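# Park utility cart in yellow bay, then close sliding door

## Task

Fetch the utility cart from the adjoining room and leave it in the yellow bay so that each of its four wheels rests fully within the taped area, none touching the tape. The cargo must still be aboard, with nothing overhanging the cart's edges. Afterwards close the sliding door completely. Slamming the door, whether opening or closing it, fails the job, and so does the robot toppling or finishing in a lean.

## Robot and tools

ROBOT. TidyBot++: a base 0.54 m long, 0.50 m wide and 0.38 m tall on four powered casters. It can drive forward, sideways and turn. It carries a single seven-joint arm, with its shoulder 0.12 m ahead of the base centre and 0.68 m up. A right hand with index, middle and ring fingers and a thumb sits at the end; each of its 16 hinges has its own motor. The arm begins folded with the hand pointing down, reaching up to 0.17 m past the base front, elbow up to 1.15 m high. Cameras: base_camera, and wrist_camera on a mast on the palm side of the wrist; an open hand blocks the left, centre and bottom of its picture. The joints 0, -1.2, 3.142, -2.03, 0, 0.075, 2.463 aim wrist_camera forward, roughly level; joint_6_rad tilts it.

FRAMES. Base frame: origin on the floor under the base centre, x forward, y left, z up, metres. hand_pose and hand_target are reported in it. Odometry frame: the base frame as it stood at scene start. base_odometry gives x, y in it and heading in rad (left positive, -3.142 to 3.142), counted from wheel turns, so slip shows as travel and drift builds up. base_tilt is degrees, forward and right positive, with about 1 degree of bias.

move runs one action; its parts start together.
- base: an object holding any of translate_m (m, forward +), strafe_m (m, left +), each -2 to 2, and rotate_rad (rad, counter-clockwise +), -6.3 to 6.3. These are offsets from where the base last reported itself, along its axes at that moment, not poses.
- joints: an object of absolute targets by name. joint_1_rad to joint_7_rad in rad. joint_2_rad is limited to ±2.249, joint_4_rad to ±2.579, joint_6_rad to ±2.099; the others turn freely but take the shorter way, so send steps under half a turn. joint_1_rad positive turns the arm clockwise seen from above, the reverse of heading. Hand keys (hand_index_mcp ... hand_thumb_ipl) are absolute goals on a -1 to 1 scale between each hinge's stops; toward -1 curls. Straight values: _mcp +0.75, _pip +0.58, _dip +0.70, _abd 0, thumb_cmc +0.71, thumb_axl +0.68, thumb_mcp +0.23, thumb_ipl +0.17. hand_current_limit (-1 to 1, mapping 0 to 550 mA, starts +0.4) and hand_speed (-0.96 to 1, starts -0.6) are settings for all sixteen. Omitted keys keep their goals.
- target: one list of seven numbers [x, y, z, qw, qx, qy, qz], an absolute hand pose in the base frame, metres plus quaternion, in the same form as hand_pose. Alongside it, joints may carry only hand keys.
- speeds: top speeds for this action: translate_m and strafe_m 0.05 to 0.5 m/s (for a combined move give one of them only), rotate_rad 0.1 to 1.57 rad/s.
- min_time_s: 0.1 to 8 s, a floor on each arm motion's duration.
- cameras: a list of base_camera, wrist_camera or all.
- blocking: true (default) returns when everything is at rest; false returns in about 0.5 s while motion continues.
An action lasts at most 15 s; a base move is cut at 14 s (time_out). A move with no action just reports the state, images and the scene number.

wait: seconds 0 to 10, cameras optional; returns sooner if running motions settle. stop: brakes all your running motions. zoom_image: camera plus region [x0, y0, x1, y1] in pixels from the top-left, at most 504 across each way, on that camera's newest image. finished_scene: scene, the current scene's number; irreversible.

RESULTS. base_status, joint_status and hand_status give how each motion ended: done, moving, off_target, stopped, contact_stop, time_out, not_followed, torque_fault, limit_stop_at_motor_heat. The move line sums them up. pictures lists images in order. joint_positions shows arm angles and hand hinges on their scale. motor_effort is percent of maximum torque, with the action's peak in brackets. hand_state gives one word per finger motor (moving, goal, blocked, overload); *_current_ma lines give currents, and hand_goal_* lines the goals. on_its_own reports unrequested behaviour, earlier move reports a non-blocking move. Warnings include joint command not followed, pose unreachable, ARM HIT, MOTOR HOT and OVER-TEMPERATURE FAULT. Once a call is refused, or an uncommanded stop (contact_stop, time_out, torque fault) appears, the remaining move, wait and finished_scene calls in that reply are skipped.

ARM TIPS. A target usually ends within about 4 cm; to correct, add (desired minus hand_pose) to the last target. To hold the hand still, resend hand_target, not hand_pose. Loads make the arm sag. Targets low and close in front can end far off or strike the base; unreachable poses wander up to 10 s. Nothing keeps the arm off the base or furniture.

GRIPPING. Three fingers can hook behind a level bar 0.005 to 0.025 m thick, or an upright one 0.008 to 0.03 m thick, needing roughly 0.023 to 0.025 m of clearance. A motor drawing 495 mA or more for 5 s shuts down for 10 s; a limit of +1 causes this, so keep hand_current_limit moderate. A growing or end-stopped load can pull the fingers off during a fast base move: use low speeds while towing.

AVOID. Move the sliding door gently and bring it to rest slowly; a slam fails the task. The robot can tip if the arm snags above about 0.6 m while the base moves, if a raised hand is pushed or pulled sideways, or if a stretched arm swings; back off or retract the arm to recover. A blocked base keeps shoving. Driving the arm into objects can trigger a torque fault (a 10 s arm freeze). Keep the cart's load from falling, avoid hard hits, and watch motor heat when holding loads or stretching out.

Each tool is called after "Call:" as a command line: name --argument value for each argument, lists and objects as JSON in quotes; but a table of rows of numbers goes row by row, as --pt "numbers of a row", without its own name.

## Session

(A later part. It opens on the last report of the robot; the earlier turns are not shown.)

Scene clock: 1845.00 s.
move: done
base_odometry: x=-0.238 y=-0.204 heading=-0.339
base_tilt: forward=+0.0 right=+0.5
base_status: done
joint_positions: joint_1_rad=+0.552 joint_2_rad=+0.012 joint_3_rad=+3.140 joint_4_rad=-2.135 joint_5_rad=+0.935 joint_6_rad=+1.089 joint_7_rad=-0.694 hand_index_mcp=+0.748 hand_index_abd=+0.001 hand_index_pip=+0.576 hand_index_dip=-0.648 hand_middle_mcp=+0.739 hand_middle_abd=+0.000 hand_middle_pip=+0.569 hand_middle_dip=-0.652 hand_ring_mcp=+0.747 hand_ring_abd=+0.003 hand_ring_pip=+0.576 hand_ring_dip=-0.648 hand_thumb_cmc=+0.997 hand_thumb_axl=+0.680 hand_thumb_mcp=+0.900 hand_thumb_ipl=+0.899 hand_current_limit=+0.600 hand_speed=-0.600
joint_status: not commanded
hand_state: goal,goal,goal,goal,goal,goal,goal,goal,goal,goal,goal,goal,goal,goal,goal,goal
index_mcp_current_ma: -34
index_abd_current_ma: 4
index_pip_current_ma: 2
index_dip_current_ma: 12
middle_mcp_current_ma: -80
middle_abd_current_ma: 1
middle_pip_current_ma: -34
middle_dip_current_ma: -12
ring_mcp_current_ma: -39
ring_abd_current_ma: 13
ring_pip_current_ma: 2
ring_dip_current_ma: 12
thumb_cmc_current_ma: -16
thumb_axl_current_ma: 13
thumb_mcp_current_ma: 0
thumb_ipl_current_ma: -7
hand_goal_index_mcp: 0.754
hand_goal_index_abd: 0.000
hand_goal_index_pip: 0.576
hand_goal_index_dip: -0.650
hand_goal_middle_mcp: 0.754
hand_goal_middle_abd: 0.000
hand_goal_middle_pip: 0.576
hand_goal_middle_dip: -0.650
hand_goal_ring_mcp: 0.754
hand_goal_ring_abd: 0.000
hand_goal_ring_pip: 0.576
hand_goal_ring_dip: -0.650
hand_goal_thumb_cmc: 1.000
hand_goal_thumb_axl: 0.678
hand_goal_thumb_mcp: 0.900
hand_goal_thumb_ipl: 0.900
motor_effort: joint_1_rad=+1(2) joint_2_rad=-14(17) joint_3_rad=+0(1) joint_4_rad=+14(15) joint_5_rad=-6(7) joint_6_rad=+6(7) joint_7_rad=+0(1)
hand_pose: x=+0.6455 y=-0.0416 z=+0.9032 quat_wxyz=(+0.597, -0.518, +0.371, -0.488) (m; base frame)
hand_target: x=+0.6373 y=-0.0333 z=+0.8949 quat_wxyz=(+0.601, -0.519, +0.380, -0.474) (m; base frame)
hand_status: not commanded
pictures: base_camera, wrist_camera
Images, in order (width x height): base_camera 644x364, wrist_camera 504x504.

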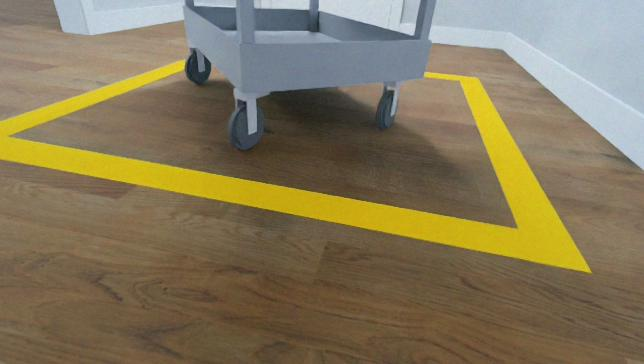

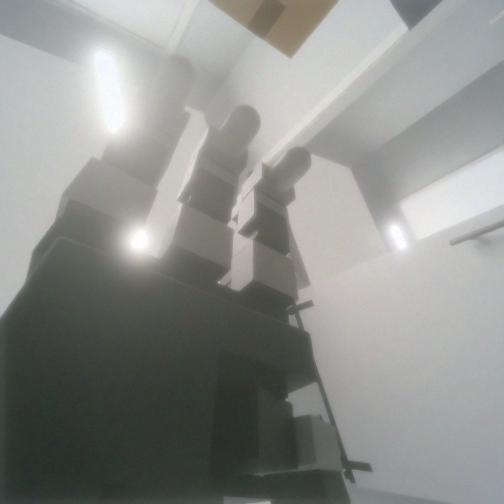

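Call:
move --joints '{"joint_1_rad": -1.122, "joint_2_rad": -0.011, "joint_3_rad": 3.142, "joint_4_rad": -1.776, "joint_5_rad": -1.478, "joint_6_rad": 1.131, "joint_7_rad": 1.356, "hand_index_mcp": -0.5, "hand_middle_mcp": -0.5, "hand_ring_mcp": -0.5, "hand_index_pip": -0.74, "hand_middle_pip": -0.74, "hand_ring_pip": -0.74, "hand_index_dip": -0.17, "hand_middle_dip": -0.17, "hand_ring_dip": -0.17, "hand_thumb_cmc": -0.57, "hand_current_limit": 0.4}' --min_time_s 3 --cameras '["all"]'

Scene clock: 1884.50 s.
move: off_target
base_odometry: x=-0.238 y=-0.204 heading=-0.339
base_tilt: forward=+0.0 right=+0.5
base_status: not commanded
joint_positions: joint_1_rad=-1.100 joint_2_rad=+0.012 joint_3_rad=+3.140 joint_4_rad=-1.808 joint_5_rad=-1.425 joint_6_rad=+1.089 joint_7_rad=+1.311 hand_index_mcp=-0.442 hand_index_abd=+0.002 hand_index_pip=-0.700 hand_index_dip=-0.159 hand_middle_mcp=-0.441 hand_middle_abd=+0.000 hand_middle_pip=-0.684 hand_middle_dip=-0.168 hand_ring_mcp=-0.440 hand_ring_abd=+0.003 hand_ring_pip=-0.685 hand_ring_dip=-0.168 hand_thumb_cmc=-0.567 hand_thumb_axl=+0.680 hand_thumb_mcp=+0.897 hand_thumb_ipl=+0.899 hand_current_limit=+0.400 hand_speed=-0.600
joint_status: hand_index_mcp off_target (ended at -0.442, target -0.500); hand_index_pip off_target (ended at -0.700, target -0.740); hand_middle_mcp off_target (ended at -0.441, target -0.500); hand_middle_pip off_target (ended at -0.684, target -0.740); hand_ring_mcp off_target (ended at -0.440, target -0.500); hand_ring_pip off_target (ended at -0.685, target -0.740); the others done
hand_state: blocked,goal,blocked,goal,blocked,goal,blocked,goal,blocked,goal,blocked,goal,goal,goal,goal,goal
index_mcp_current_ma: 307
index_abd_current_ma: 8
index_pip_current_ma: 198
index_dip_current_ma: 54
middle_mcp_current_ma: 315
middle_abd_current_ma: 1
middle_pip_current_ma: 282
middle_dip_current_ma: 12
ring_mcp_current_ma: 320
ring_abd_current_ma: 12
ring_pip_current_ma: 276
ring_dip_current_ma: 12
thumb_cmc_current_ma: 13
thumb_axl_current_ma: 12
thumb_mcp_current_ma: -20
thumb_ipl_current_ma: -7
hand_goal_index_mcp: -0.500
hand_goal_index_abd: 0.000
hand_goal_index_pip: -0.740
hand_goal_index_dip: -0.170
hand_goal_middle_mcp: -0.500
hand_goal_middle_abd: 0.000
hand_goal_middle_pip: -0.740
hand_goal_middle_dip: -0.170
hand_goal_ring_mcp: -0.500
hand_goal_ring_abd: 0.000
hand_goal_ring_pip: -0.740
hand_goal_ring_dip: -0.170
hand_goal_thumb_cmc: -0.570
hand_goal_thumb_axl: 0.678
hand_goal_thumb_mcp: 0.900
hand_goal_thumb_ipl: 0.900
motor_effort: joint_1_rad=+0(2) joint_2_rad=-15(16) joint_3_rad=+0(2) joint_4_rad=+16(17) joint_5_rad=+6(7) joint_6_rad=+3(8) joint_7_rad=+0(1)
hand_pose: x=+0.5596 y=+0.3069 z=+0.9431 quat_wxyz=(+0.504, -0.512, +0.482, -0.501) (m; base frame)
hand_target: x=+0.5515 y=+0.2968 z=+0.9573 quat_wxyz=(+0.500, -0.500, +0.500, -0.500) (m; base frame)
hand_status: not commanded
pictures: base_camera, wrist_camera
Images, in order (width x height): base_camera 644x364, wrist_camera 504x504.

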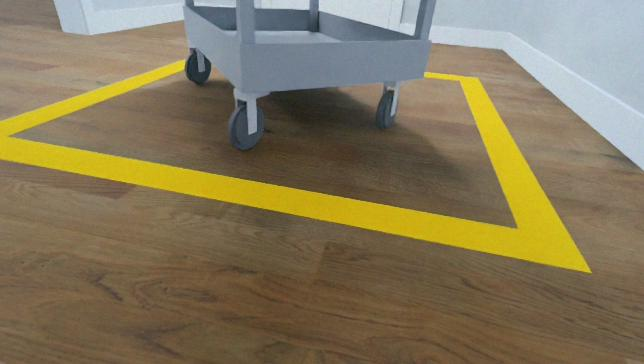

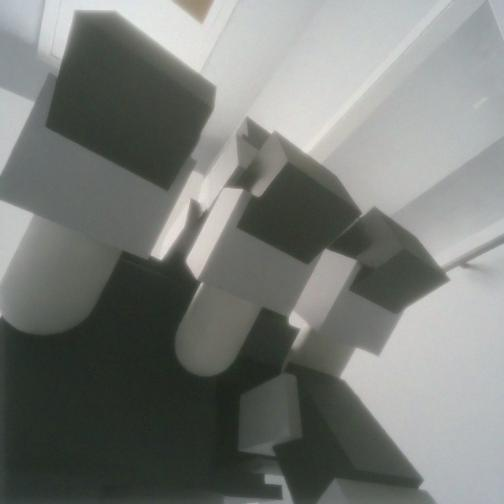

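Call:
move --base '{"translate_m": 0.179, "strafe_m": 0.762, "rotate_rad": -0.32}' --speeds '{"translate_m": 0.3, "rotate_rad": 0.3}' --cameras '["all"]'

Scene clock: 1901.07 s.
move: done
base_odometry: x=+0.184 y=+0.456 heading=-0.660
base_tilt: forward=+0.0 right=+0.5
base_status: done
joint_positions: joint_1_rad=-1.106 joint_2_rad=+0.000 joint_3_rad=+3.140 joint_4_rad=-1.806 joint_5_rad=-1.429 joint_6_rad=+1.089 joint_7_rad=+1.313 hand_index_mcp=-0.442 hand_index_abd=+0.002 hand_index_pip=-0.700 hand_index_dip=-0.159 hand_middle_mcp=-0.441 hand_middle_abd=+0.000 hand_middle_pip=-0.684 hand_middle_dip=-0.168 hand_ring_mcp=-0.440 hand_ring_abd=+0.003 hand_ring_pip=-0.685 hand_ring_dip=-0.168 hand_thumb_cmc=-0.568 hand_thumb_axl=+0.680 hand_thumb_mcp=+0.897 hand_thumb_ipl=+0.899 hand_current_limit=+0.400 hand_speed=-0.600
joint_status: not commanded
hand_state: blocked,goal,blocked,goal,blocked,goal,blocked,goal,blocked,goal,blocked,goal,goal,goal,goal,goal
index_mcp_current_ma: 307
index_abd_current_ma: 8
index_pip_current_ma: 198
index_dip_current_ma: 54
middle_mcp_current_ma: 315
middle_abd_current_ma: 1
middle_pip_current_ma: 282
middle_dip_current_ma: 12
ring_mcp_current_ma: 320
ring_abd_current_ma: 12
ring_pip_current_ma: 276
ring_dip_current_ma: 12
thumb_cmc_current_ma: 12
thumb_axl_current_ma: 12
thumb_mcp_current_ma: -20
thumb_ipl_current_ma: -7
hand_goal_index_mcp: -0.500
hand_goal_index_abd: 0.000
hand_goal_index_pip: -0.740
hand_goal_index_dip: -0.170
hand_goal_middle_mcp: -0.500
hand_goal_middle_abd: 0.000
hand_goal_middle_pip: -0.740
hand_goal_middle_dip: -0.170
hand_goal_ring_mcp: -0.500
hand_goal_ring_abd: 0.000
hand_goal_ring_pip: -0.740
hand_goal_ring_dip: -0.170
hand_goal_thumb_cmc: -0.570
hand_goal_thumb_axl: 0.678
hand_goal_thumb_mcp: 0.900
hand_goal_thumb_ipl: 0.900
motor_effort: joint_1_rad=+0(2) joint_2_rad=-15(17) joint_3_rad=+0(1) joint_4_rad=+15(16) joint_5_rad=+6(7) joint_6_rad=+2(4) joint_7_rad=+0(1)
hand_pose: x=+0.5563 y=+0.3066 z=+0.9488 quat_wxyz=(+0.509, -0.509, +0.483, -0.498) (m; base frame)
hand_target: x=+0.5515 y=+0.2968 z=+0.9573 quat_wxyz=(+0.500, -0.500, +0.500, -0.500) (m; base frame)
hand_status: not commanded
pictures: base_camera, wrist_camera
Images, in order (width x height): base_camera 644x364, wrist_camera 504x504.

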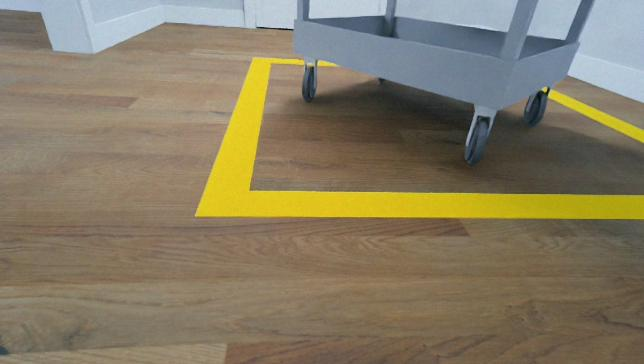

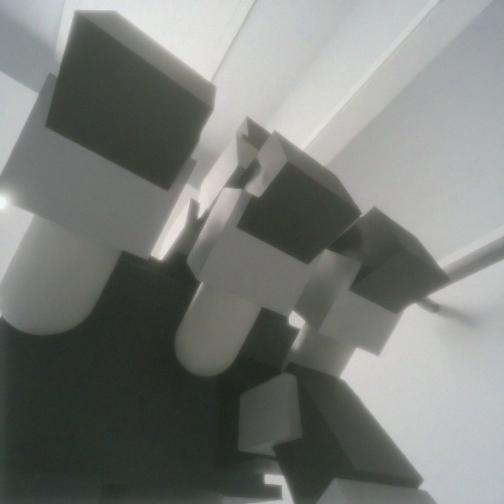

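Call:
zoom_image --camera "wrist_camera" --region '[304, 150, 504, 350]'

Scaled by 2.520 from the camera's 504x504 image, which has a finer 720x720 frame.

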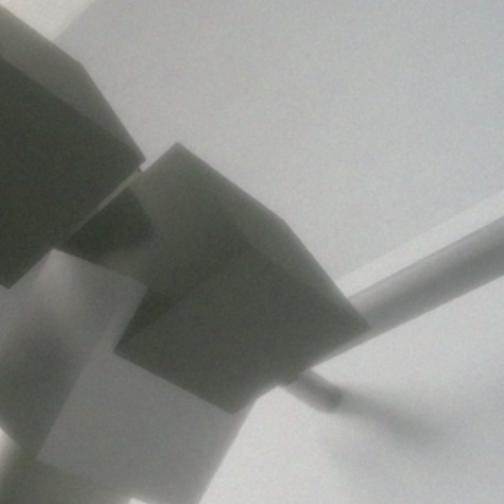

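Call:
move --base '{"translate_m": -0.05, "strafe_m": 0.3}' --speeds '{"strafe_m": 0.2}' --cameras '["all"]'

Scene clock: 1936.93 s.
move: done
base_odometry: x=+0.328 y=+0.723 heading=-0.660
base_tilt: forward=+0.0 right=+0.5
base_status: done
joint_positions: joint_1_rad=-1.107 joint_2_rad=-0.003 joint_3_rad=+3.140 joint_4_rad=-1.805 joint_5_rad=-1.429 joint_6_rad=+1.089 joint_7_rad=+1.313 hand_index_mcp=-0.442 hand_index_abd=+0.002 hand_index_pip=-0.700 hand_index_dip=-0.159 hand_middle_mcp=-0.441 hand_middle_abd=+0.000 hand_middle_pip=-0.684 hand_middle_dip=-0.168 hand_ring_mcp=-0.440 hand_ring_abd=+0.003 hand_ring_pip=-0.685 hand_ring_dip=-0.168 hand_thumb_cmc=-0.568 hand_thumb_axl=+0.680 hand_thumb_mcp=+0.897 hand_thumb_ipl=+0.899 hand_current_limit=+0.400 hand_speed=-0.600
joint_status: not commanded
hand_state: blocked,goal,blocked,goal,blocked,goal,blocked,goal,blocked,goal,blocked,goal,goal,goal,goal,goal
index_mcp_current_ma: 307
index_abd_current_ma: 8
index_pip_current_ma: 198
index_dip_current_ma: 54
middle_mcp_current_ma: 315
middle_abd_current_ma: 1
middle_pip_current_ma: 282
middle_dip_current_ma: 12
ring_mcp_current_ma: 320
ring_abd_current_ma: 12
ring_pip_current_ma: 276
ring_dip_current_ma: 12
thumb_cmc_current_ma: 12
thumb_axl_current_ma: 12
thumb_mcp_current_ma: -20
thumb_ipl_current_ma: -7
hand_goal_index_mcp: -0.500
hand_goal_index_abd: 0.000
hand_goal_index_pip: -0.740
hand_goal_index_dip: -0.170
hand_goal_middle_mcp: -0.500
hand_goal_middle_abd: 0.000
hand_goal_middle_pip: -0.740
hand_goal_middle_dip: -0.170
hand_goal_ring_mcp: -0.500
hand_goal_ring_abd: 0.000
hand_goal_ring_pip: -0.740
hand_goal_ring_dip: -0.170
hand_goal_thumb_cmc: -0.570
hand_goal_thumb_axl: 0.678
hand_goal_thumb_mcp: 0.900
hand_goal_thumb_ipl: 0.900
motor_effort: joint_1_rad=+1(2) joint_2_rad=-14(17) joint_3_rad=+0(1) joint_4_rad=+15(16) joint_5_rad=+6(7) joint_6_rad=+3(3) joint_7_rad=+0(1)
hand_pose: x=+0.5556 y=+0.3064 z=+0.9502 quat_wxyz=(+0.510, -0.509, +0.483, -0.497) (m; base frame)
hand_target: x=+0.5515 y=+0.2968 z=+0.9573 quat_wxyz=(+0.500, -0.500, +0.500, -0.500) (m; base frame)
hand_status: not commanded
pictures: base_camera, wrist_camera
Images, in order (width x height): base_camera 644x364, wrist_camera 504x504.

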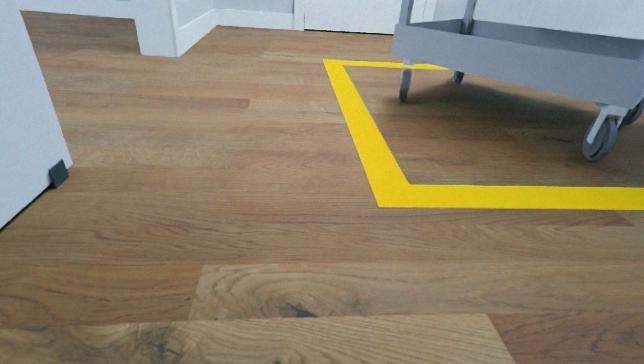

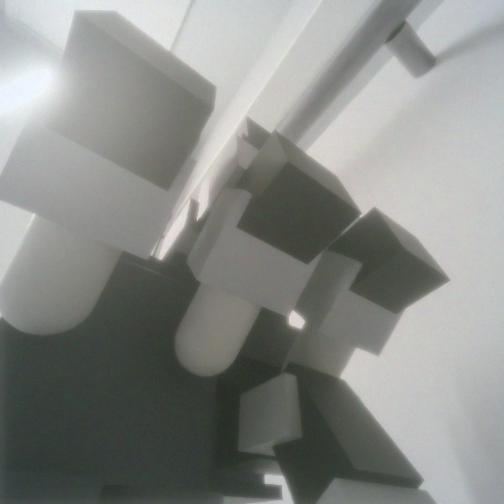

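Call:
move --base '{"strafe_m": 0.06}' --speeds '{"strafe_m": 0.06}' --cameras '["all"]'

Scene clock: 1964.27 s.
move: done
base_odometry: x=+0.365 y=+0.771 heading=-0.660
base_tilt: forward=+0.0 right=+0.5
base_status: done
joint_positions: joint_1_rad=-1.109 joint_2_rad=-0.010 joint_3_rad=+3.146 joint_4_rad=-1.804 joint_5_rad=-1.436 joint_6_rad=+1.104 joint_7_rad=+1.314 hand_index_mcp=-0.442 hand_index_abd=+0.002 hand_index_pip=-0.700 hand_index_dip=-0.159 hand_middle_mcp=-0.441 hand_middle_abd=+0.000 hand_middle_pip=-0.684 hand_middle_dip=-0.168 hand_ring_mcp=-0.440 hand_ring_abd=+0.003 hand_ring_pip=-0.685 hand_ring_dip=-0.168 hand_thumb_cmc=-0.568 hand_thumb_axl=+0.680 hand_thumb_mcp=+0.897 hand_thumb_ipl=+0.899 hand_current_limit=+0.400 hand_speed=-0.600
joint_status: not commanded
hand_state: blocked,goal,blocked,goal,blocked,goal,blocked,goal,blocked,goal,blocked,goal,goal,goal,goal,goal
index_mcp_current_ma: 307
index_abd_current_ma: 8
index_pip_current_ma: 198
index_dip_current_ma: 54
middle_mcp_current_ma: 315
middle_abd_current_ma: 1
middle_pip_current_ma: 282
middle_dip_current_ma: 12
ring_mcp_current_ma: 320
ring_abd_current_ma: 12
ring_pip_current_ma: 276
ring_dip_current_ma: 12
thumb_cmc_current_ma: 10
thumb_axl_current_ma: 10
thumb_mcp_current_ma: -20
thumb_ipl_current_ma: -7
hand_goal_index_mcp: -0.500
hand_goal_index_abd: 0.000
hand_goal_index_pip: -0.740
hand_goal_index_dip: -0.170
hand_goal_middle_mcp: -0.500
hand_goal_middle_abd: 0.000
hand_goal_middle_pip: -0.740
hand_goal_middle_dip: -0.170
hand_goal_ring_mcp: -0.500
hand_goal_ring_abd: 0.000
hand_goal_ring_pip: -0.740
hand_goal_ring_dip: -0.170
hand_goal_thumb_cmc: -0.570
hand_goal_thumb_axl: 0.678
hand_goal_thumb_mcp: 0.900
hand_goal_thumb_ipl: 0.900
motor_effort: joint_1_rad=+0(4) joint_2_rad=-14(16) joint_3_rad=-1(4) joint_4_rad=+16(17) joint_5_rad=+6(8) joint_6_rad=+2(3) joint_7_rad=+0(1)
hand_pose: x=+0.5565 y=+0.2986 z=+0.9534 quat_wxyz=(+0.508, -0.501, +0.491, -0.501) (m; base frame)
hand_target: x=+0.5515 y=+0.2968 z=+0.9573 quat_wxyz=(+0.500, -0.500, +0.500, -0.500) (m; base frame)
hand_status: not commanded
pictures: base_camera, wrist_camera
Images, in order (width x height): base_camera 644x364, wrist_camera 504x504.

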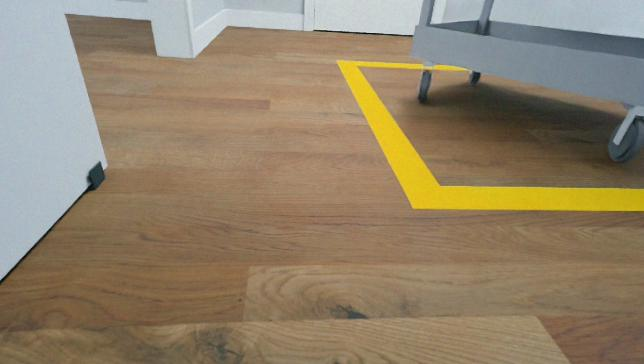

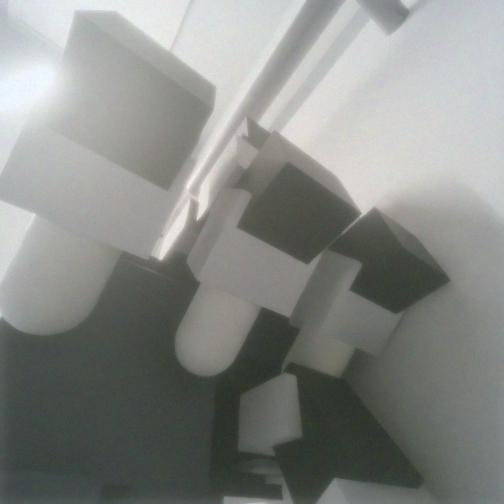

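Call:
zoom_image --camera "wrist_camera" --region '[100, 0, 504, 404]'

Call:
zoom_image --camera "base_camera" --region '[0, 100, 200, 300]'

Scaled by 1.248 from the camera's 504x504 image, which has a finer 720x720 frame.

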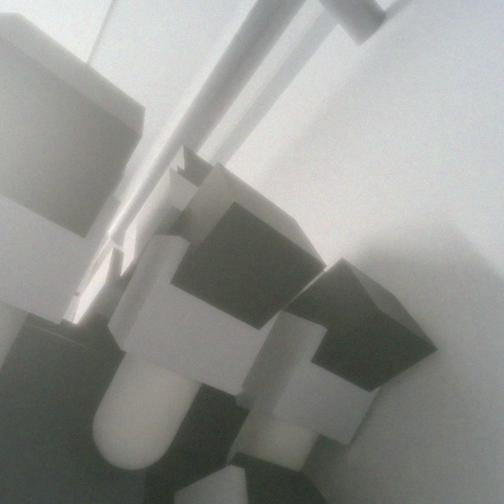

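Scaled by 2.520.

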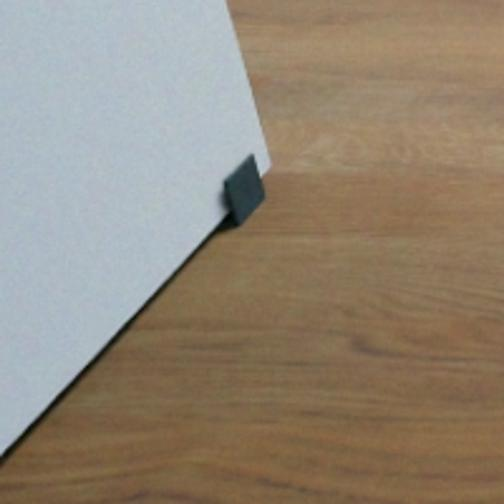

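Call:
move --base '{"translate_m": 0.12}' --speeds '{"translate_m": 0.06}' --cameras '["all"]'

Scene clock: 1995.97 s.
move: done
base_odometry: x=+0.460 y=+0.697 heading=-0.660
base_tilt: forward=+0.0 right=+0.5
base_status: done
joint_positions: joint_1_rad=-1.109 joint_2_rad=-0.010 joint_3_rad=+3.146 joint_4_rad=-1.804 joint_5_rad=-1.436 joint_6_rad=+1.104 joint_7_rad=+1.314 hand_index_mcp=-0.442 hand_index_abd=+0.002 hand_index_pip=-0.700 hand_index_dip=-0.159 hand_middle_mcp=-0.441 hand_middle_abd=+0.000 hand_middle_pip=-0.684 hand_middle_dip=-0.168 hand_ring_mcp=-0.440 hand_ring_abd=+0.003 hand_ring_pip=-0.685 hand_ring_dip=-0.168 hand_thumb_cmc=-0.568 hand_thumb_axl=+0.680 hand_thumb_mcp=+0.897 hand_thumb_ipl=+0.899 hand_current_limit=+0.400 hand_speed=-0.600
joint_status: not commanded
hand_state: blocked,goal,blocked,goal,blocked,goal,blocked,goal,blocked,goal,blocked,goal,goal,goal,goal,goal
index_mcp_current_ma: 307
index_abd_current_ma: 8
index_pip_current_ma: 198
index_dip_current_ma: 54
middle_mcp_current_ma: 315
middle_abd_current_ma: 1
middle_pip_current_ma: 282
middle_dip_current_ma: 12
ring_mcp_current_ma: 320
ring_abd_current_ma: 12
ring_pip_current_ma: 276
ring_dip_current_ma: 12
thumb_cmc_current_ma: 10
thumb_axl_current_ma: 10
thumb_mcp_current_ma: -20
thumb_ipl_current_ma: -7
hand_goal_index_mcp: -0.500
hand_goal_index_abd: 0.000
hand_goal_index_pip: -0.740
hand_goal_index_dip: -0.170
hand_goal_middle_mcp: -0.500
hand_goal_middle_abd: 0.000
hand_goal_middle_pip: -0.740
hand_goal_middle_dip: -0.170
hand_goal_ring_mcp: -0.500
hand_goal_ring_abd: 0.000
hand_goal_ring_pip: -0.740
hand_goal_ring_dip: -0.170
hand_goal_thumb_cmc: -0.570
hand_goal_thumb_axl: 0.678
hand_goal_thumb_mcp: 0.900
hand_goal_thumb_ipl: 0.900
motor_effort: joint_1_rad=+0(1) joint_2_rad=-14(15) joint_3_rad=+0(1) joint_4_rad=+15(16) joint_5_rad=+6(7) joint_6_rad=+2(3) joint_7_rad=+0(1)
hand_pose: x=+0.5565 y=+0.2986 z=+0.9536 quat_wxyz=(+0.508, -0.501, +0.491, -0.500) (m; base frame)
hand_target: x=+0.5515 y=+0.2968 z=+0.9573 quat_wxyz=(+0.500, -0.500, +0.500, -0.500) (m; base frame)
hand_status: not commanded
pictures: base_camera, wrist_camera
Images, in order (width x height): base_camera 644x364, wrist_camera 504x504.

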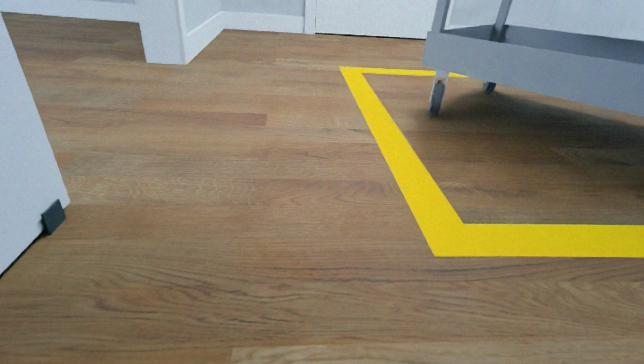

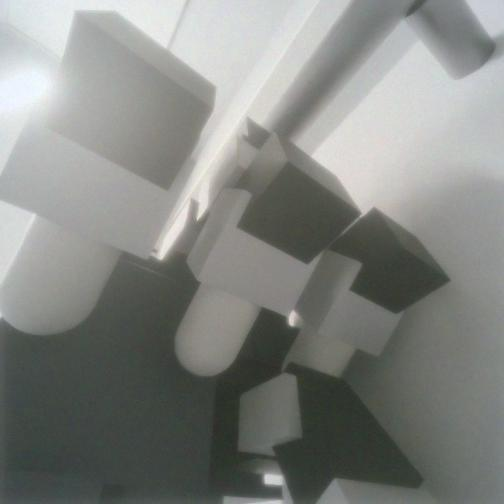

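Call:
move --base '{"translate_m": 0.06}' --speeds '{"translate_m": 0.05}' --cameras '["all"]'

Scene clock: 2002.37 s.
move: done
base_odometry: x=+0.508 y=+0.661 heading=-0.659
base_tilt: forward=-0.1 right=+0.5
base_status: done
joint_positions: joint_1_rad=-1.112 joint_2_rad=-0.014 joint_3_rad=+3.145 joint_4_rad=-1.803 joint_5_rad=-1.443 joint_6_rad=+1.109 joint_7_rad=+1.319 hand_index_mcp=-0.446 hand_index_abd=+0.002 hand_index_pip=-0.698 hand_index_dip=-0.159 hand_middle_mcp=-0.442 hand_middle_abd=-0.002 hand_middle_pip=-0.683 hand_middle_dip=-0.167 hand_ring_mcp=-0.440 hand_ring_abd=+0.003 hand_ring_pip=-0.685 hand_ring_dip=-0.168 hand_thumb_cmc=-0.568 hand_thumb_axl=+0.680 hand_thumb_mcp=+0.897 hand_thumb_ipl=+0.899 hand_current_limit=+0.400 hand_speed=-0.600
joint_status: not commanded
hand_state: blocked,goal,blocked,goal,blocked,goal,blocked,goal,blocked,goal,blocked,goal,goal,goal,goal,goal
index_mcp_current_ma: 285
index_abd_current_ma: 11
index_pip_current_ma: 210
index_dip_current_ma: 54
middle_mcp_current_ma: 307
middle_abd_current_ma: -7
middle_pip_current_ma: 286
middle_dip_current_ma: 17
ring_mcp_current_ma: 320
ring_abd_current_ma: 12
ring_pip_current_ma: 276
ring_dip_current_ma: 12
thumb_cmc_current_ma: 10
thumb_axl_current_ma: 10
thumb_mcp_current_ma: -20
thumb_ipl_current_ma: -7
hand_goal_index_mcp: -0.500
hand_goal_index_abd: 0.000
hand_goal_index_pip: -0.740
hand_goal_index_dip: -0.170
hand_goal_middle_mcp: -0.500
hand_goal_middle_abd: 0.000
hand_goal_middle_pip: -0.740
hand_goal_middle_dip: -0.170
hand_goal_ring_mcp: -0.500
hand_goal_ring_abd: 0.000
hand_goal_ring_pip: -0.740
hand_goal_ring_dip: -0.170
hand_goal_thumb_cmc: -0.570
hand_goal_thumb_axl: 0.678
hand_goal_thumb_mcp: 0.900
hand_goal_thumb_ipl: 0.900
motor_effort: joint_1_rad=-1(3) joint_2_rad=-13(15) joint_3_rad=-1(4) joint_4_rad=+16(19) joint_5_rad=+7(10) joint_6_rad=+0(3) joint_7_rad=-1(1)
hand_pose: x=+0.5548 y=+0.2974 z=+0.9543 quat_wxyz=(+0.508, -0.500, +0.492, -0.500) (m; base frame)
hand_target: x=+0.5515 y=+0.2968 z=+0.9573 quat_wxyz=(+0.500, -0.500, +0.500, -0.500) (m; base frame)
hand_status: not commanded
pictures: base_camera, wrist_camera
Images, in order (width x height): base_camera 644x364, wrist_camera 504x504.

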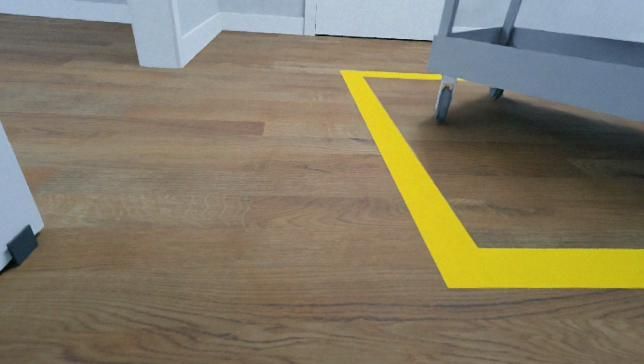

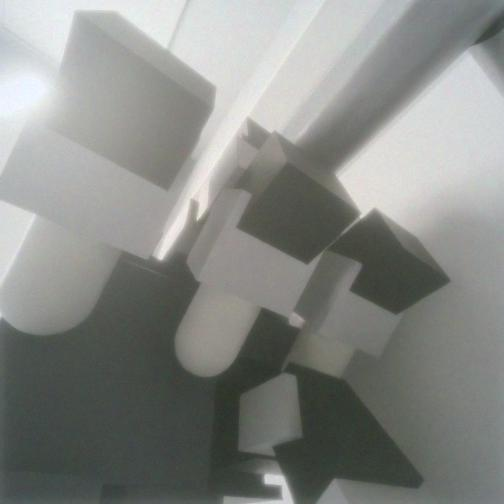

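Call:
move --base '{"translate_m": 0.08}' --speeds '{"translate_m": 0.05}' --cameras '["all"]'

Scene clock: 2007.70 s.
move: done
base_odometry: x=+0.571 y=+0.612 heading=-0.659
base_tilt: forward=+0.0 right=+0.5
base_status: done
joint_positions: joint_1_rad=-1.131 joint_2_rad=-0.030 joint_3_rad=+3.132 joint_4_rad=-1.798 joint_5_rad=-1.481 joint_6_rad=+1.118 joint_7_rad=+1.336 hand_index_mcp=-0.448 hand_index_abd=+0.002 hand_index_pip=-0.697 hand_index_dip=-0.160 hand_middle_mcp=-0.445 hand_middle_abd=-0.001 hand_middle_pip=-0.680 hand_middle_dip=-0.165 hand_ring_mcp=-0.440 hand_ring_abd=+0.003 hand_ring_pip=-0.685 hand_ring_dip=-0.168 hand_thumb_cmc=-0.568 hand_thumb_axl=+0.680 hand_thumb_mcp=+0.897 hand_thumb_ipl=+0.899 hand_current_limit=+0.400 hand_speed=-0.600
joint_status: not commanded
hand_state: blocked,goal,blocked,goal,blocked,goal,blocked,goal,blocked,goal,blocked,goal,goal,goal,goal,goal
index_mcp_current_ma: 279
index_abd_current_ma: 10
index_pip_current_ma: 216
index_dip_current_ma: 49
middle_mcp_current_ma: 291
middle_abd_current_ma: -6
middle_pip_current_ma: 301
middle_dip_current_ma: 23
ring_mcp_current_ma: 320
ring_abd_current_ma: 12
ring_pip_current_ma: 276
ring_dip_current_ma: 12
thumb_cmc_current_ma: 10
thumb_axl_current_ma: 11
thumb_mcp_current_ma: -20
thumb_ipl_current_ma: -7
hand_goal_index_mcp: -0.500
hand_goal_index_abd: 0.000
hand_goal_index_pip: -0.740
hand_goal_index_dip: -0.170
hand_goal_middle_mcp: -0.500
hand_goal_middle_abd: 0.000
hand_goal_middle_pip: -0.740
hand_goal_middle_dip: -0.170
hand_goal_ring_mcp: -0.500
hand_goal_ring_abd: 0.000
hand_goal_ring_pip: -0.740
hand_goal_ring_dip: -0.170
hand_goal_thumb_cmc: -0.570
hand_goal_thumb_axl: 0.678
hand_goal_thumb_mcp: 0.900
hand_goal_thumb_ipl: 0.900
motor_effort: joint_1_rad=+2(7) joint_2_rad=-11(14) joint_3_rad=+2(7) joint_4_rad=+15(24) joint_5_rad=+6(14) joint_6_rad=+1(5) joint_7_rad=-1(3)
hand_pose: x=+0.5412 y=+0.3026 z=+0.9548 quat_wxyz=(+0.511, -0.504, +0.499, -0.486) (m; base frame)
hand_target: x=+0.5515 y=+0.2968 z=+0.9573 quat_wxyz=(+0.500, -0.500, +0.500, -0.500) (m; base frame)
hand_status: not commanded
pictures: base_camera, wrist_camera
Images, in order (width x height): base_camera 644x364, wrist_camera 504x504.

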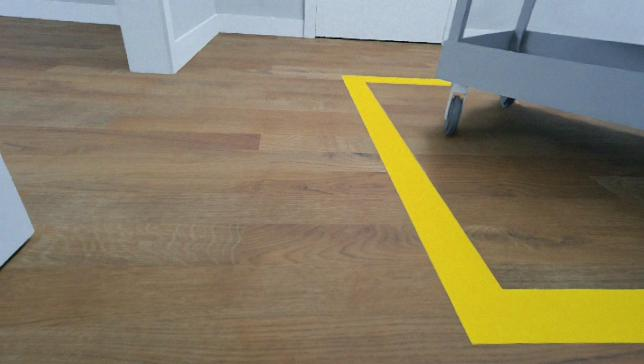

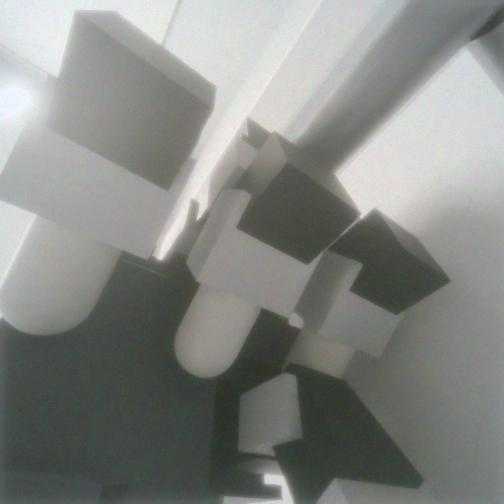

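Call:
move --base '{"translate_m": -0.05}' --speeds '{"translate_m": 0.1}'

Call:
move --base '{"strafe_m": 0.08}' --speeds '{"strafe_m": 0.06}' --joints '{"joint_1_rad": -0.971, "joint_2_rad": -0.18, "joint_3_rad": 3.142, "joint_4_rad": -1.923, "joint_5_rad": -1.454, "joint_6_rad": 0.981, "joint_7_rad": 1.363}' --min_time_s 1.5 --cameras '["all"]'

Scene clock: 2026.23 s.
move: done
base_odometry: x=+0.531 y=+0.642 heading=-0.659
base_tilt: forward=+0.0 right=+0.5
base_status: done
joint_positions: joint_1_rad=-1.129 joint_2_rad=-0.022 joint_3_rad=+3.136 joint_4_rad=-1.798 joint_5_rad=-1.481 joint_6_rad=+1.118 joint_7_rad=+1.336 hand_index_mcp=-0.448 hand_index_abd=+0.002 hand_index_pip=-0.697 hand_index_dip=-0.160 hand_middle_mcp=-0.445 hand_middle_abd=-0.001 hand_middle_pip=-0.680 hand_middle_dip=-0.165 hand_ring_mcp=-0.440 hand_ring_abd=+0.003 hand_ring_pip=-0.685 hand_ring_dip=-0.168 hand_thumb_cmc=-0.568 hand_thumb_axl=+0.680 hand_thumb_mcp=+0.897 hand_thumb_ipl=+0.899 hand_current_limit=+0.400 hand_speed=-0.600
joint_status: not commanded
hand_state: blocked,goal,blocked,goal,blocked,goal,blocked,goal,blocked,goal,blocked,goal,goal,goal,goal,goal
index_mcp_current_ma: 279
index_abd_current_ma: 10
index_pip_current_ma: 216
index_dip_current_ma: 49
middle_mcp_current_ma: 292
middle_abd_current_ma: -6
middle_pip_current_ma: 301
middle_dip_current_ma: 23
ring_mcp_current_ma: 320
ring_abd_current_ma: 12
ring_pip_current_ma: 276
ring_dip_current_ma: 12
thumb_cmc_current_ma: 10
thumb_axl_current_ma: 11
thumb_mcp_current_ma: -20
thumb_ipl_current_ma: -7
hand_goal_index_mcp: -0.500
hand_goal_index_abd: 0.000
hand_goal_index_pip: -0.740
hand_goal_index_dip: -0.170
hand_goal_middle_mcp: -0.500
hand_goal_middle_abd: 0.000
hand_goal_middle_pip: -0.740
hand_goal_middle_dip: -0.170
hand_goal_ring_mcp: -0.500
hand_goal_ring_abd: 0.000
hand_goal_ring_pip: -0.740
hand_goal_ring_dip: -0.170
hand_goal_thumb_cmc: -0.570
hand_goal_thumb_axl: 0.678
hand_goal_thumb_mcp: 0.900
hand_goal_thumb_ipl: 0.900
motor_effort: joint_1_rad=+1(2) joint_2_rad=-14(15) joint_3_rad=+0(2) joint_4_rad=+16(16) joint_5_rad=+6(7) joint_6_rad=+2(4) joint_7_rad=+0(1)
hand_pose: x=+0.5443 y=+0.3019 z=+0.9510 quat_wxyz=(+0.506, -0.506, +0.499, -0.489) (m; base frame)
hand_target: x=+0.5515 y=+0.2968 z=+0.9573 quat_wxyz=(+0.500, -0.500, +0.500, -0.500) (m; base frame)
hand_status: not commanded
pictures: none

Scene clock: 2029.87 s.
move: time_out
base_odometry: x=+0.579 y=+0.704 heading=-0.657
base_tilt: forward=+0.0 right=+0.5
base_status: strafe_m time_out (by the wheels' count: +0.077 of +0.080)
joint_positions: joint_1_rad=-0.992 joint_2_rad=-0.164 joint_3_rad=+3.136 joint_4_rad=-1.888 joint_5_rad=-1.481 joint_6_rad=+1.043 joint_7_rad=+1.336 hand_index_mcp=-0.448 hand_index_abd=+0.002 hand_index_pip=-0.697 hand_index_dip=-0.160 hand_middle_mcp=-0.445 hand_middle_abd=-0.001 hand_middle_pip=-0.680 hand_middle_dip=-0.165 hand_ring_mcp=-0.440 hand_ring_abd=+0.003 hand_ring_pip=-0.685 hand_ring_dip=-0.168 hand_thumb_cmc=-0.568 hand_thumb_axl=+0.680 hand_thumb_mcp=+0.897 hand_thumb_ipl=+0.899 hand_current_limit=+0.400 hand_speed=-0.600
joint_status: all done
hand_state: blocked,goal,blocked,goal,blocked,goal,blocked,goal,blocked,goal,blocked,goal,goal,goal,goal,goal
index_mcp_current_ma: 279
index_abd_current_ma: 10
index_pip_current_ma: 216
index_dip_current_ma: 49
middle_mcp_current_ma: 292
middle_abd_current_ma: -5
middle_pip_current_ma: 301
middle_dip_current_ma: 23
ring_mcp_current_ma: 320
ring_abd_current_ma: 12
ring_pip_current_ma: 276
ring_dip_current_ma: 12
thumb_cmc_current_ma: 10
thumb_axl_current_ma: 11
thumb_mcp_current_ma: -20
thumb_ipl_current_ma: -7
hand_goal_index_mcp: -0.500
hand_goal_index_abd: 0.000
hand_goal_index_pip: -0.740
hand_goal_index_dip: -0.170
hand_goal_middle_mcp: -0.500
hand_goal_middle_abd: 0.000
hand_goal_middle_pip: -0.740
hand_goal_middle_dip: -0.170
hand_goal_ring_mcp: -0.500
hand_goal_ring_abd: 0.000
hand_goal_ring_pip: -0.740
hand_goal_ring_dip: -0.170
hand_goal_thumb_cmc: -0.570
hand_goal_thumb_axl: 0.678
hand_goal_thumb_mcp: 0.900
hand_goal_thumb_ipl: 0.900
motor_effort: joint_1_rad=+0(2) joint_2_rad=-10(16) joint_3_rad=+0(2) joint_4_rad=+16(17) joint_5_rad=+6(7) joint_6_rad=+2(3) joint_7_rad=+0(1)
hand_pose: x=+0.5514 y=+0.2197 z=+0.9661 quat_wxyz=(+0.505, -0.475, +0.523, -0.495) (m; base frame)
hand_target: x=+0.5520 y=+0.2166 z=+0.9573 quat_wxyz=(+0.500, -0.500, +0.500, -0.500) (m; base frame)
hand_status: not commanded
pictures: base_camera, wrist_camera
Images, in order (width x height): base_camera 644x364, wrist_camera 504x504.

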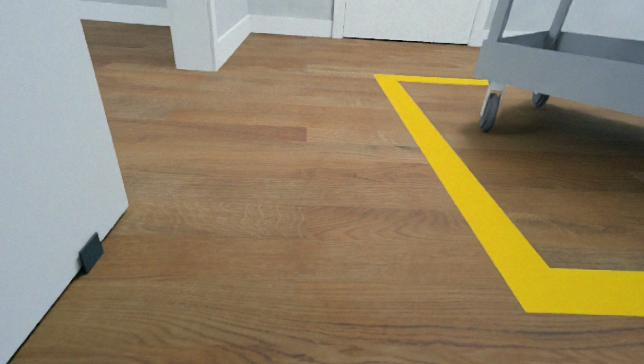

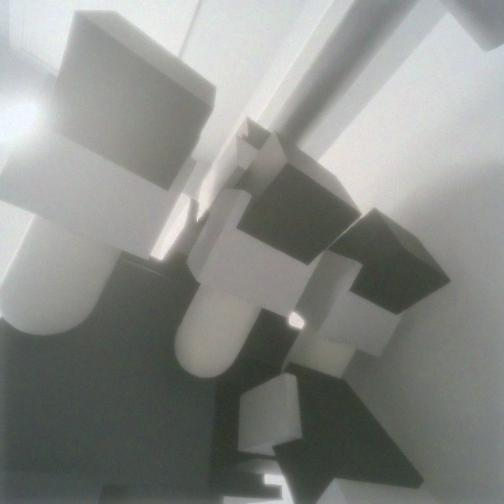

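Call:
move --base '{"translate_m": 0.15}' --speeds '{"translate_m": 0.05}' --cameras '["all"]'

Scene clock: 2041.37 s.
move: done
base_odometry: x=+0.697 y=+0.612 heading=-0.657
base_tilt: forward=-0.1 right=+0.5
base_status: done
joint_positions: joint_1_rad=-0.989 joint_2_rad=-0.199 joint_3_rad=+3.120 joint_4_rad=-1.920 joint_5_rad=-1.472 joint_6_rad=+1.037 joint_7_rad=+1.357 hand_index_mcp=-0.450 hand_index_abd=+0.001 hand_index_pip=-0.693 hand_index_dip=-0.163 hand_middle_mcp=-0.446 hand_middle_abd=-0.002 hand_middle_pip=-0.676 hand_middle_dip=-0.165 hand_ring_mcp=-0.440 hand_ring_abd=+0.003 hand_ring_pip=-0.685 hand_ring_dip=-0.168 hand_thumb_cmc=-0.568 hand_thumb_axl=+0.682 hand_thumb_mcp=+0.897 hand_thumb_ipl=+0.899 hand_current_limit=+0.400 hand_speed=-0.600
joint_status: not commanded
hand_state: blocked,goal,blocked,goal,blocked,goal,blocked,goal,blocked,goal,blocked,goal,goal,goal,goal,goal
index_mcp_current_ma: 266
index_abd_current_ma: 6
index_pip_current_ma: 234
index_dip_current_ma: 33
middle_mcp_current_ma: 285
middle_abd_current_ma: -8
middle_pip_current_ma: 320
middle_dip_current_ma: 23
ring_mcp_current_ma: 320
ring_abd_current_ma: 12
ring_pip_current_ma: 276
ring_dip_current_ma: 12
thumb_cmc_current_ma: 12
thumb_axl_current_ma: 21
thumb_mcp_current_ma: -20
thumb_ipl_current_ma: -7
hand_goal_index_mcp: -0.500
hand_goal_index_abd: 0.000
hand_goal_index_pip: -0.740
hand_goal_index_dip: -0.170
hand_goal_middle_mcp: -0.500
hand_goal_middle_abd: 0.000
hand_goal_middle_pip: -0.740
hand_goal_middle_dip: -0.170
hand_goal_ring_mcp: -0.500
hand_goal_ring_abd: 0.000
hand_goal_ring_pip: -0.740
hand_goal_ring_dip: -0.170
hand_goal_thumb_cmc: -0.570
hand_goal_thumb_axl: 0.678
hand_goal_thumb_mcp: 0.900
hand_goal_thumb_ipl: 0.900
motor_effort: joint_1_rad=+2(8) joint_2_rad=-6(10) joint_3_rad=+3(10) joint_4_rad=+14(23) joint_5_rad=+2(9) joint_6_rad=+3(3) joint_7_rad=-2(6)
hand_pose: x=+0.5403 y=+0.2140 z=+0.9668 quat_wxyz=(+0.507, -0.484, +0.509, -0.499) (m; base frame)
hand_target: x=+0.5520 y=+0.2166 z=+0.9573 quat_wxyz=(+0.500, -0.500, +0.500, -0.500) (m; base frame)
hand_status: not commanded
pictures: base_camera, wrist_camera
Images, in order (width x height): base_camera 644x364, wrist_camera 504x504.

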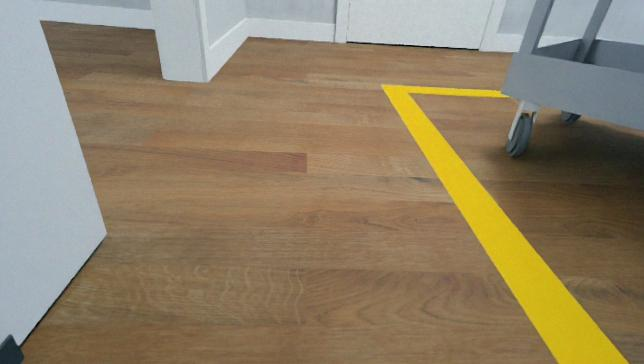

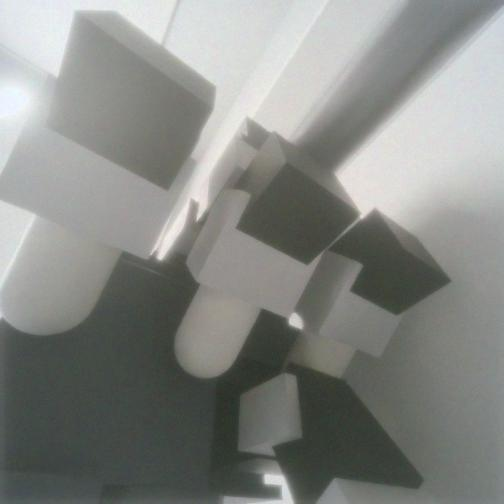

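Call:
move --base '{"translate_m": 0.2}' --speeds '{"translate_m": 0.06}' --cameras '["all"]'

Scene clock: 2050.17 s.
move: done
base_odometry: x=+0.856 y=+0.490 heading=-0.657
base_tilt: forward=+0.0 right=+0.5
base_status: done
joint_positions: joint_1_rad=-0.990 joint_2_rad=-0.205 joint_3_rad=+3.115 joint_4_rad=-1.929 joint_5_rad=-1.469 joint_6_rad=+1.028 joint_7_rad=+1.358 hand_index_mcp=-0.451 hand_index_abd=+0.001 hand_index_pip=-0.691 hand_index_dip=-0.166 hand_middle_mcp=-0.448 hand_middle_abd=-0.002 hand_middle_pip=-0.675 hand_middle_dip=-0.164 hand_ring_mcp=-0.440 hand_ring_abd=+0.003 hand_ring_pip=-0.685 hand_ring_dip=-0.168 hand_thumb_cmc=-0.567 hand_thumb_axl=+0.682 hand_thumb_mcp=+0.897 hand_thumb_ipl=+0.899 hand_current_limit=+0.400 hand_speed=-0.600
joint_status: not commanded
hand_state: blocked,goal,blocked,goal,blocked,goal,blocked,goal,blocked,goal,blocked,goal,goal,goal,goal,goal
index_mcp_current_ma: 261
index_abd_current_ma: 6
index_pip_current_ma: 246
index_dip_current_ma: 22
middle_mcp_current_ma: 279
middle_abd_current_ma: -9
middle_pip_current_ma: 327
middle_dip_current_ma: 31
ring_mcp_current_ma: 320
ring_abd_current_ma: 12
ring_pip_current_ma: 276
ring_dip_current_ma: 12
thumb_cmc_current_ma: 13
thumb_axl_current_ma: 25
thumb_mcp_current_ma: -20
thumb_ipl_current_ma: -7
hand_goal_index_mcp: -0.500
hand_goal_index_abd: 0.000
hand_goal_index_pip: -0.740
hand_goal_index_dip: -0.170
hand_goal_middle_mcp: -0.500
hand_goal_middle_abd: 0.000
hand_goal_middle_pip: -0.740
hand_goal_middle_dip: -0.170
hand_goal_ring_mcp: -0.500
hand_goal_ring_abd: 0.000
hand_goal_ring_pip: -0.740
hand_goal_ring_dip: -0.170
hand_goal_thumb_cmc: -0.570
hand_goal_thumb_axl: 0.678
hand_goal_thumb_mcp: 0.900
hand_goal_thumb_ipl: 0.900
motor_effort: joint_1_rad=+3(8) joint_2_rad=-6(8) joint_3_rad=+2(10) joint_4_rad=+14(25) joint_5_rad=+3(12) joint_6_rad=+2(4) joint_7_rad=-2(5)
hand_pose: x=+0.5373 y=+0.2165 z=+0.9657 quat_wxyz=(+0.509, -0.489, +0.504, -0.497) (m; base frame)
hand_target: x=+0.5520 y=+0.2166 z=+0.9573 quat_wxyz=(+0.500, -0.500, +0.500, -0.500) (m; base frame)
hand_status: not commanded
pictures: base_camera, wrist_camera
Images, in order (width x height): base_camera 644x364, wrist_camera 504x504.

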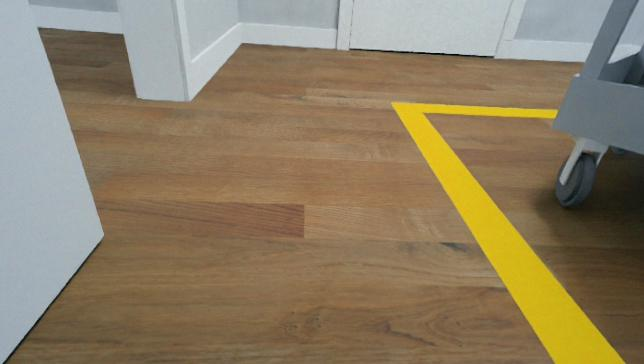

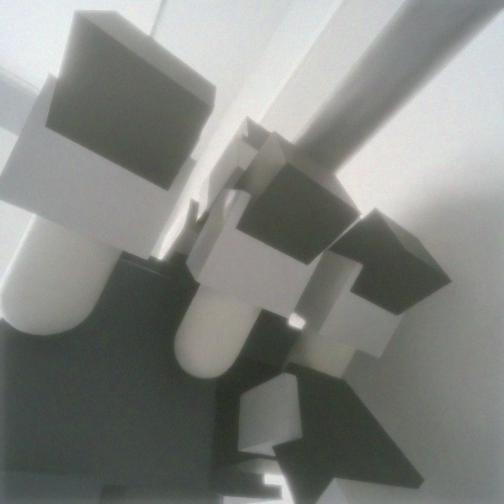

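Call:
move --base '{"translate_m": 0.22}' --speeds '{"translate_m": 0.06}' --cameras '["all"]'

Scene clock: 2062.23 s.
move: done
base_odometry: x=+1.030 y=+0.356 heading=-0.656
base_tilt: forward=+0.0 right=+0.5
base_status: done
joint_positions: joint_1_rad=-0.992 joint_2_rad=-0.206 joint_3_rad=+3.112 joint_4_rad=-1.930 joint_5_rad=-1.469 joint_6_rad=+1.026 joint_7_rad=+1.358 hand_index_mcp=-0.451 hand_index_abd=+0.001 hand_index_pip=-0.690 hand_index_dip=-0.166 hand_middle_mcp=-0.448 hand_middle_abd=-0.002 hand_middle_pip=-0.675 hand_middle_dip=-0.164 hand_ring_mcp=-0.440 hand_ring_abd=+0.003 hand_ring_pip=-0.685 hand_ring_dip=-0.168 hand_thumb_cmc=-0.568 hand_thumb_axl=+0.682 hand_thumb_mcp=+0.897 hand_thumb_ipl=+0.899 hand_current_limit=+0.400 hand_speed=-0.600
joint_status: not commanded
hand_state: blocked,goal,blocked,goal,blocked,goal,blocked,goal,blocked,goal,blocked,goal,goal,goal,goal,goal
index_mcp_current_ma: 258
index_abd_current_ma: 6
index_pip_current_ma: 249
index_dip_current_ma: 19
middle_mcp_current_ma: 278
middle_abd_current_ma: -10
middle_pip_current_ma: 327
middle_dip_current_ma: 31
ring_mcp_current_ma: 320
ring_abd_current_ma: 12
ring_pip_current_ma: 276
ring_dip_current_ma: 12
thumb_cmc_current_ma: 12
thumb_axl_current_ma: 26
thumb_mcp_current_ma: -20
thumb_ipl_current_ma: -7
hand_goal_index_mcp: -0.500
hand_goal_index_abd: 0.000
hand_goal_index_pip: -0.740
hand_goal_index_dip: -0.170
hand_goal_middle_mcp: -0.500
hand_goal_middle_abd: 0.000
hand_goal_middle_pip: -0.740
hand_goal_middle_dip: -0.170
hand_goal_ring_mcp: -0.500
hand_goal_ring_abd: 0.000
hand_goal_ring_pip: -0.740
hand_goal_ring_dip: -0.170
hand_goal_thumb_cmc: -0.570
hand_goal_thumb_axl: 0.678
hand_goal_thumb_mcp: 0.900
hand_goal_thumb_ipl: 0.900
motor_effort: joint_1_rad=+3(9) joint_2_rad=-7(8) joint_3_rad=+3(10) joint_4_rad=+13(25) joint_5_rad=+2(12) joint_6_rad=+3(6) joint_7_rad=-2(4)
hand_pose: x=+0.5356 y=+0.2191 z=+0.9653 quat_wxyz=(+0.511, -0.492, +0.502, -0.496) (m; base frame)
hand_target: x=+0.5520 y=+0.2166 z=+0.9573 quat_wxyz=(+0.500, -0.500, +0.500, -0.500) (m; base frame)
hand_status: not commanded
pictures: base_camera, wrist_camera
Images, in order (width x height): base_camera 644x364, wrist_camera 504x504.

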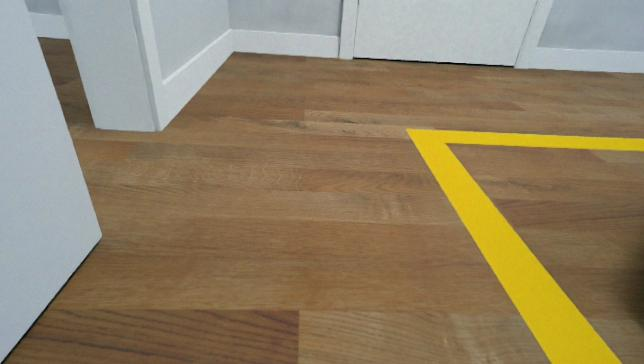

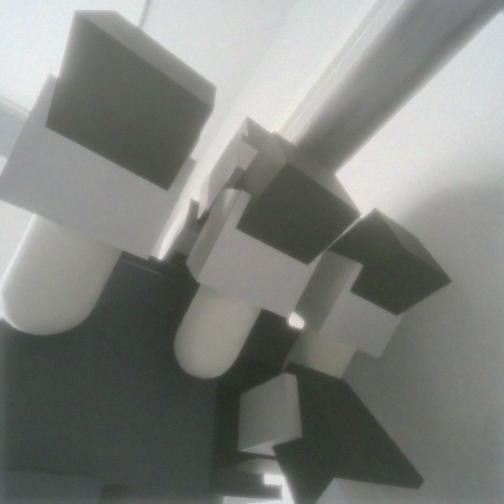

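Call:
move --base '{"translate_m": 0.2}' --speeds '{"translate_m": 0.06}' --cameras '["base_camera"]'

Scene clock: 2070.80 s.
move: done
base_odometry: x=+1.188 y=+0.234 heading=-0.656
base_tilt: forward=-0.1 right=+0.6
base_status: done
joint_positions: joint_1_rad=-0.996 joint_2_rad=-0.205 joint_3_rad=+3.108 joint_4_rad=-1.931 joint_5_rad=-1.470 joint_6_rad=+1.024 joint_7_rad=+1.359 hand_index_mcp=-0.452 hand_index_abd=+0.001 hand_index_pip=-0.690 hand_index_dip=-0.166 hand_middle_mcp=-0.448 hand_middle_abd=-0.002 hand_middle_pip=-0.674 hand_middle_dip=-0.164 hand_ring_mcp=-0.440 hand_ring_abd=+0.003 hand_ring_pip=-0.685 hand_ring_dip=-0.168 hand_thumb_cmc=-0.568 hand_thumb_axl=+0.682 hand_thumb_mcp=+0.897 hand_thumb_ipl=+0.899 hand_current_limit=+0.400 hand_speed=-0.600
joint_status: not commanded
hand_state: blocked,goal,blocked,goal,blocked,goal,blocked,goal,blocked,goal,blocked,goal,goal,goal,goal,goal
index_mcp_current_ma: 257
index_abd_current_ma: 6
index_pip_current_ma: 250
index_dip_current_ma: 18
middle_mcp_current_ma: 276
middle_abd_current_ma: -8
middle_pip_current_ma: 329
middle_dip_current_ma: 29
ring_mcp_current_ma: 320
ring_abd_current_ma: 11
ring_pip_current_ma: 276
ring_dip_current_ma: 12
thumb_cmc_current_ma: 12
thumb_axl_current_ma: 27
thumb_mcp_current_ma: -20
thumb_ipl_current_ma: -7
hand_goal_index_mcp: -0.500
hand_goal_index_abd: 0.000
hand_goal_index_pip: -0.740
hand_goal_index_dip: -0.170
hand_goal_middle_mcp: -0.500
hand_goal_middle_abd: 0.000
hand_goal_middle_pip: -0.740
hand_goal_middle_dip: -0.170
hand_goal_ring_mcp: -0.500
hand_goal_ring_abd: 0.000
hand_goal_ring_pip: -0.740
hand_goal_ring_dip: -0.170
hand_goal_thumb_cmc: -0.570
hand_goal_thumb_axl: 0.678
hand_goal_thumb_mcp: 0.900
hand_goal_thumb_ipl: 0.900
motor_effort: joint_1_rad=+4(10) joint_2_rad=-6(8) joint_3_rad=+4(11) joint_4_rad=+14(25) joint_5_rad=+3(12) joint_6_rad=+4(5) joint_7_rad=-1(4)
hand_pose: x=+0.5340 y=+0.2226 z=+0.9644 quat_wxyz=(+0.512, -0.494, +0.500, -0.494) (m; base frame)
hand_target: x=+0.5520 y=+0.2166 z=+0.9573 quat_wxyz=(+0.500, -0.500, +0.500, -0.500) (m; base frame)
hand_status: not commanded
pictures: base_camera
Images, in order (width x height): base_camera 644x364.

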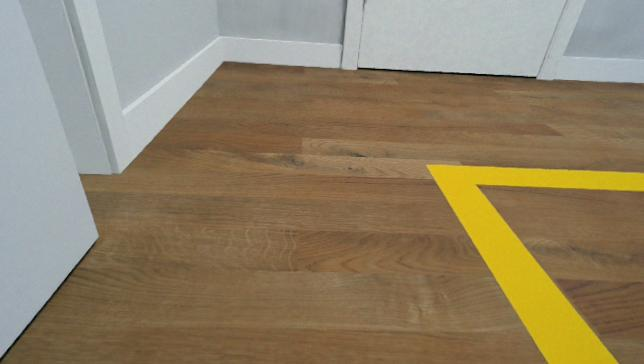

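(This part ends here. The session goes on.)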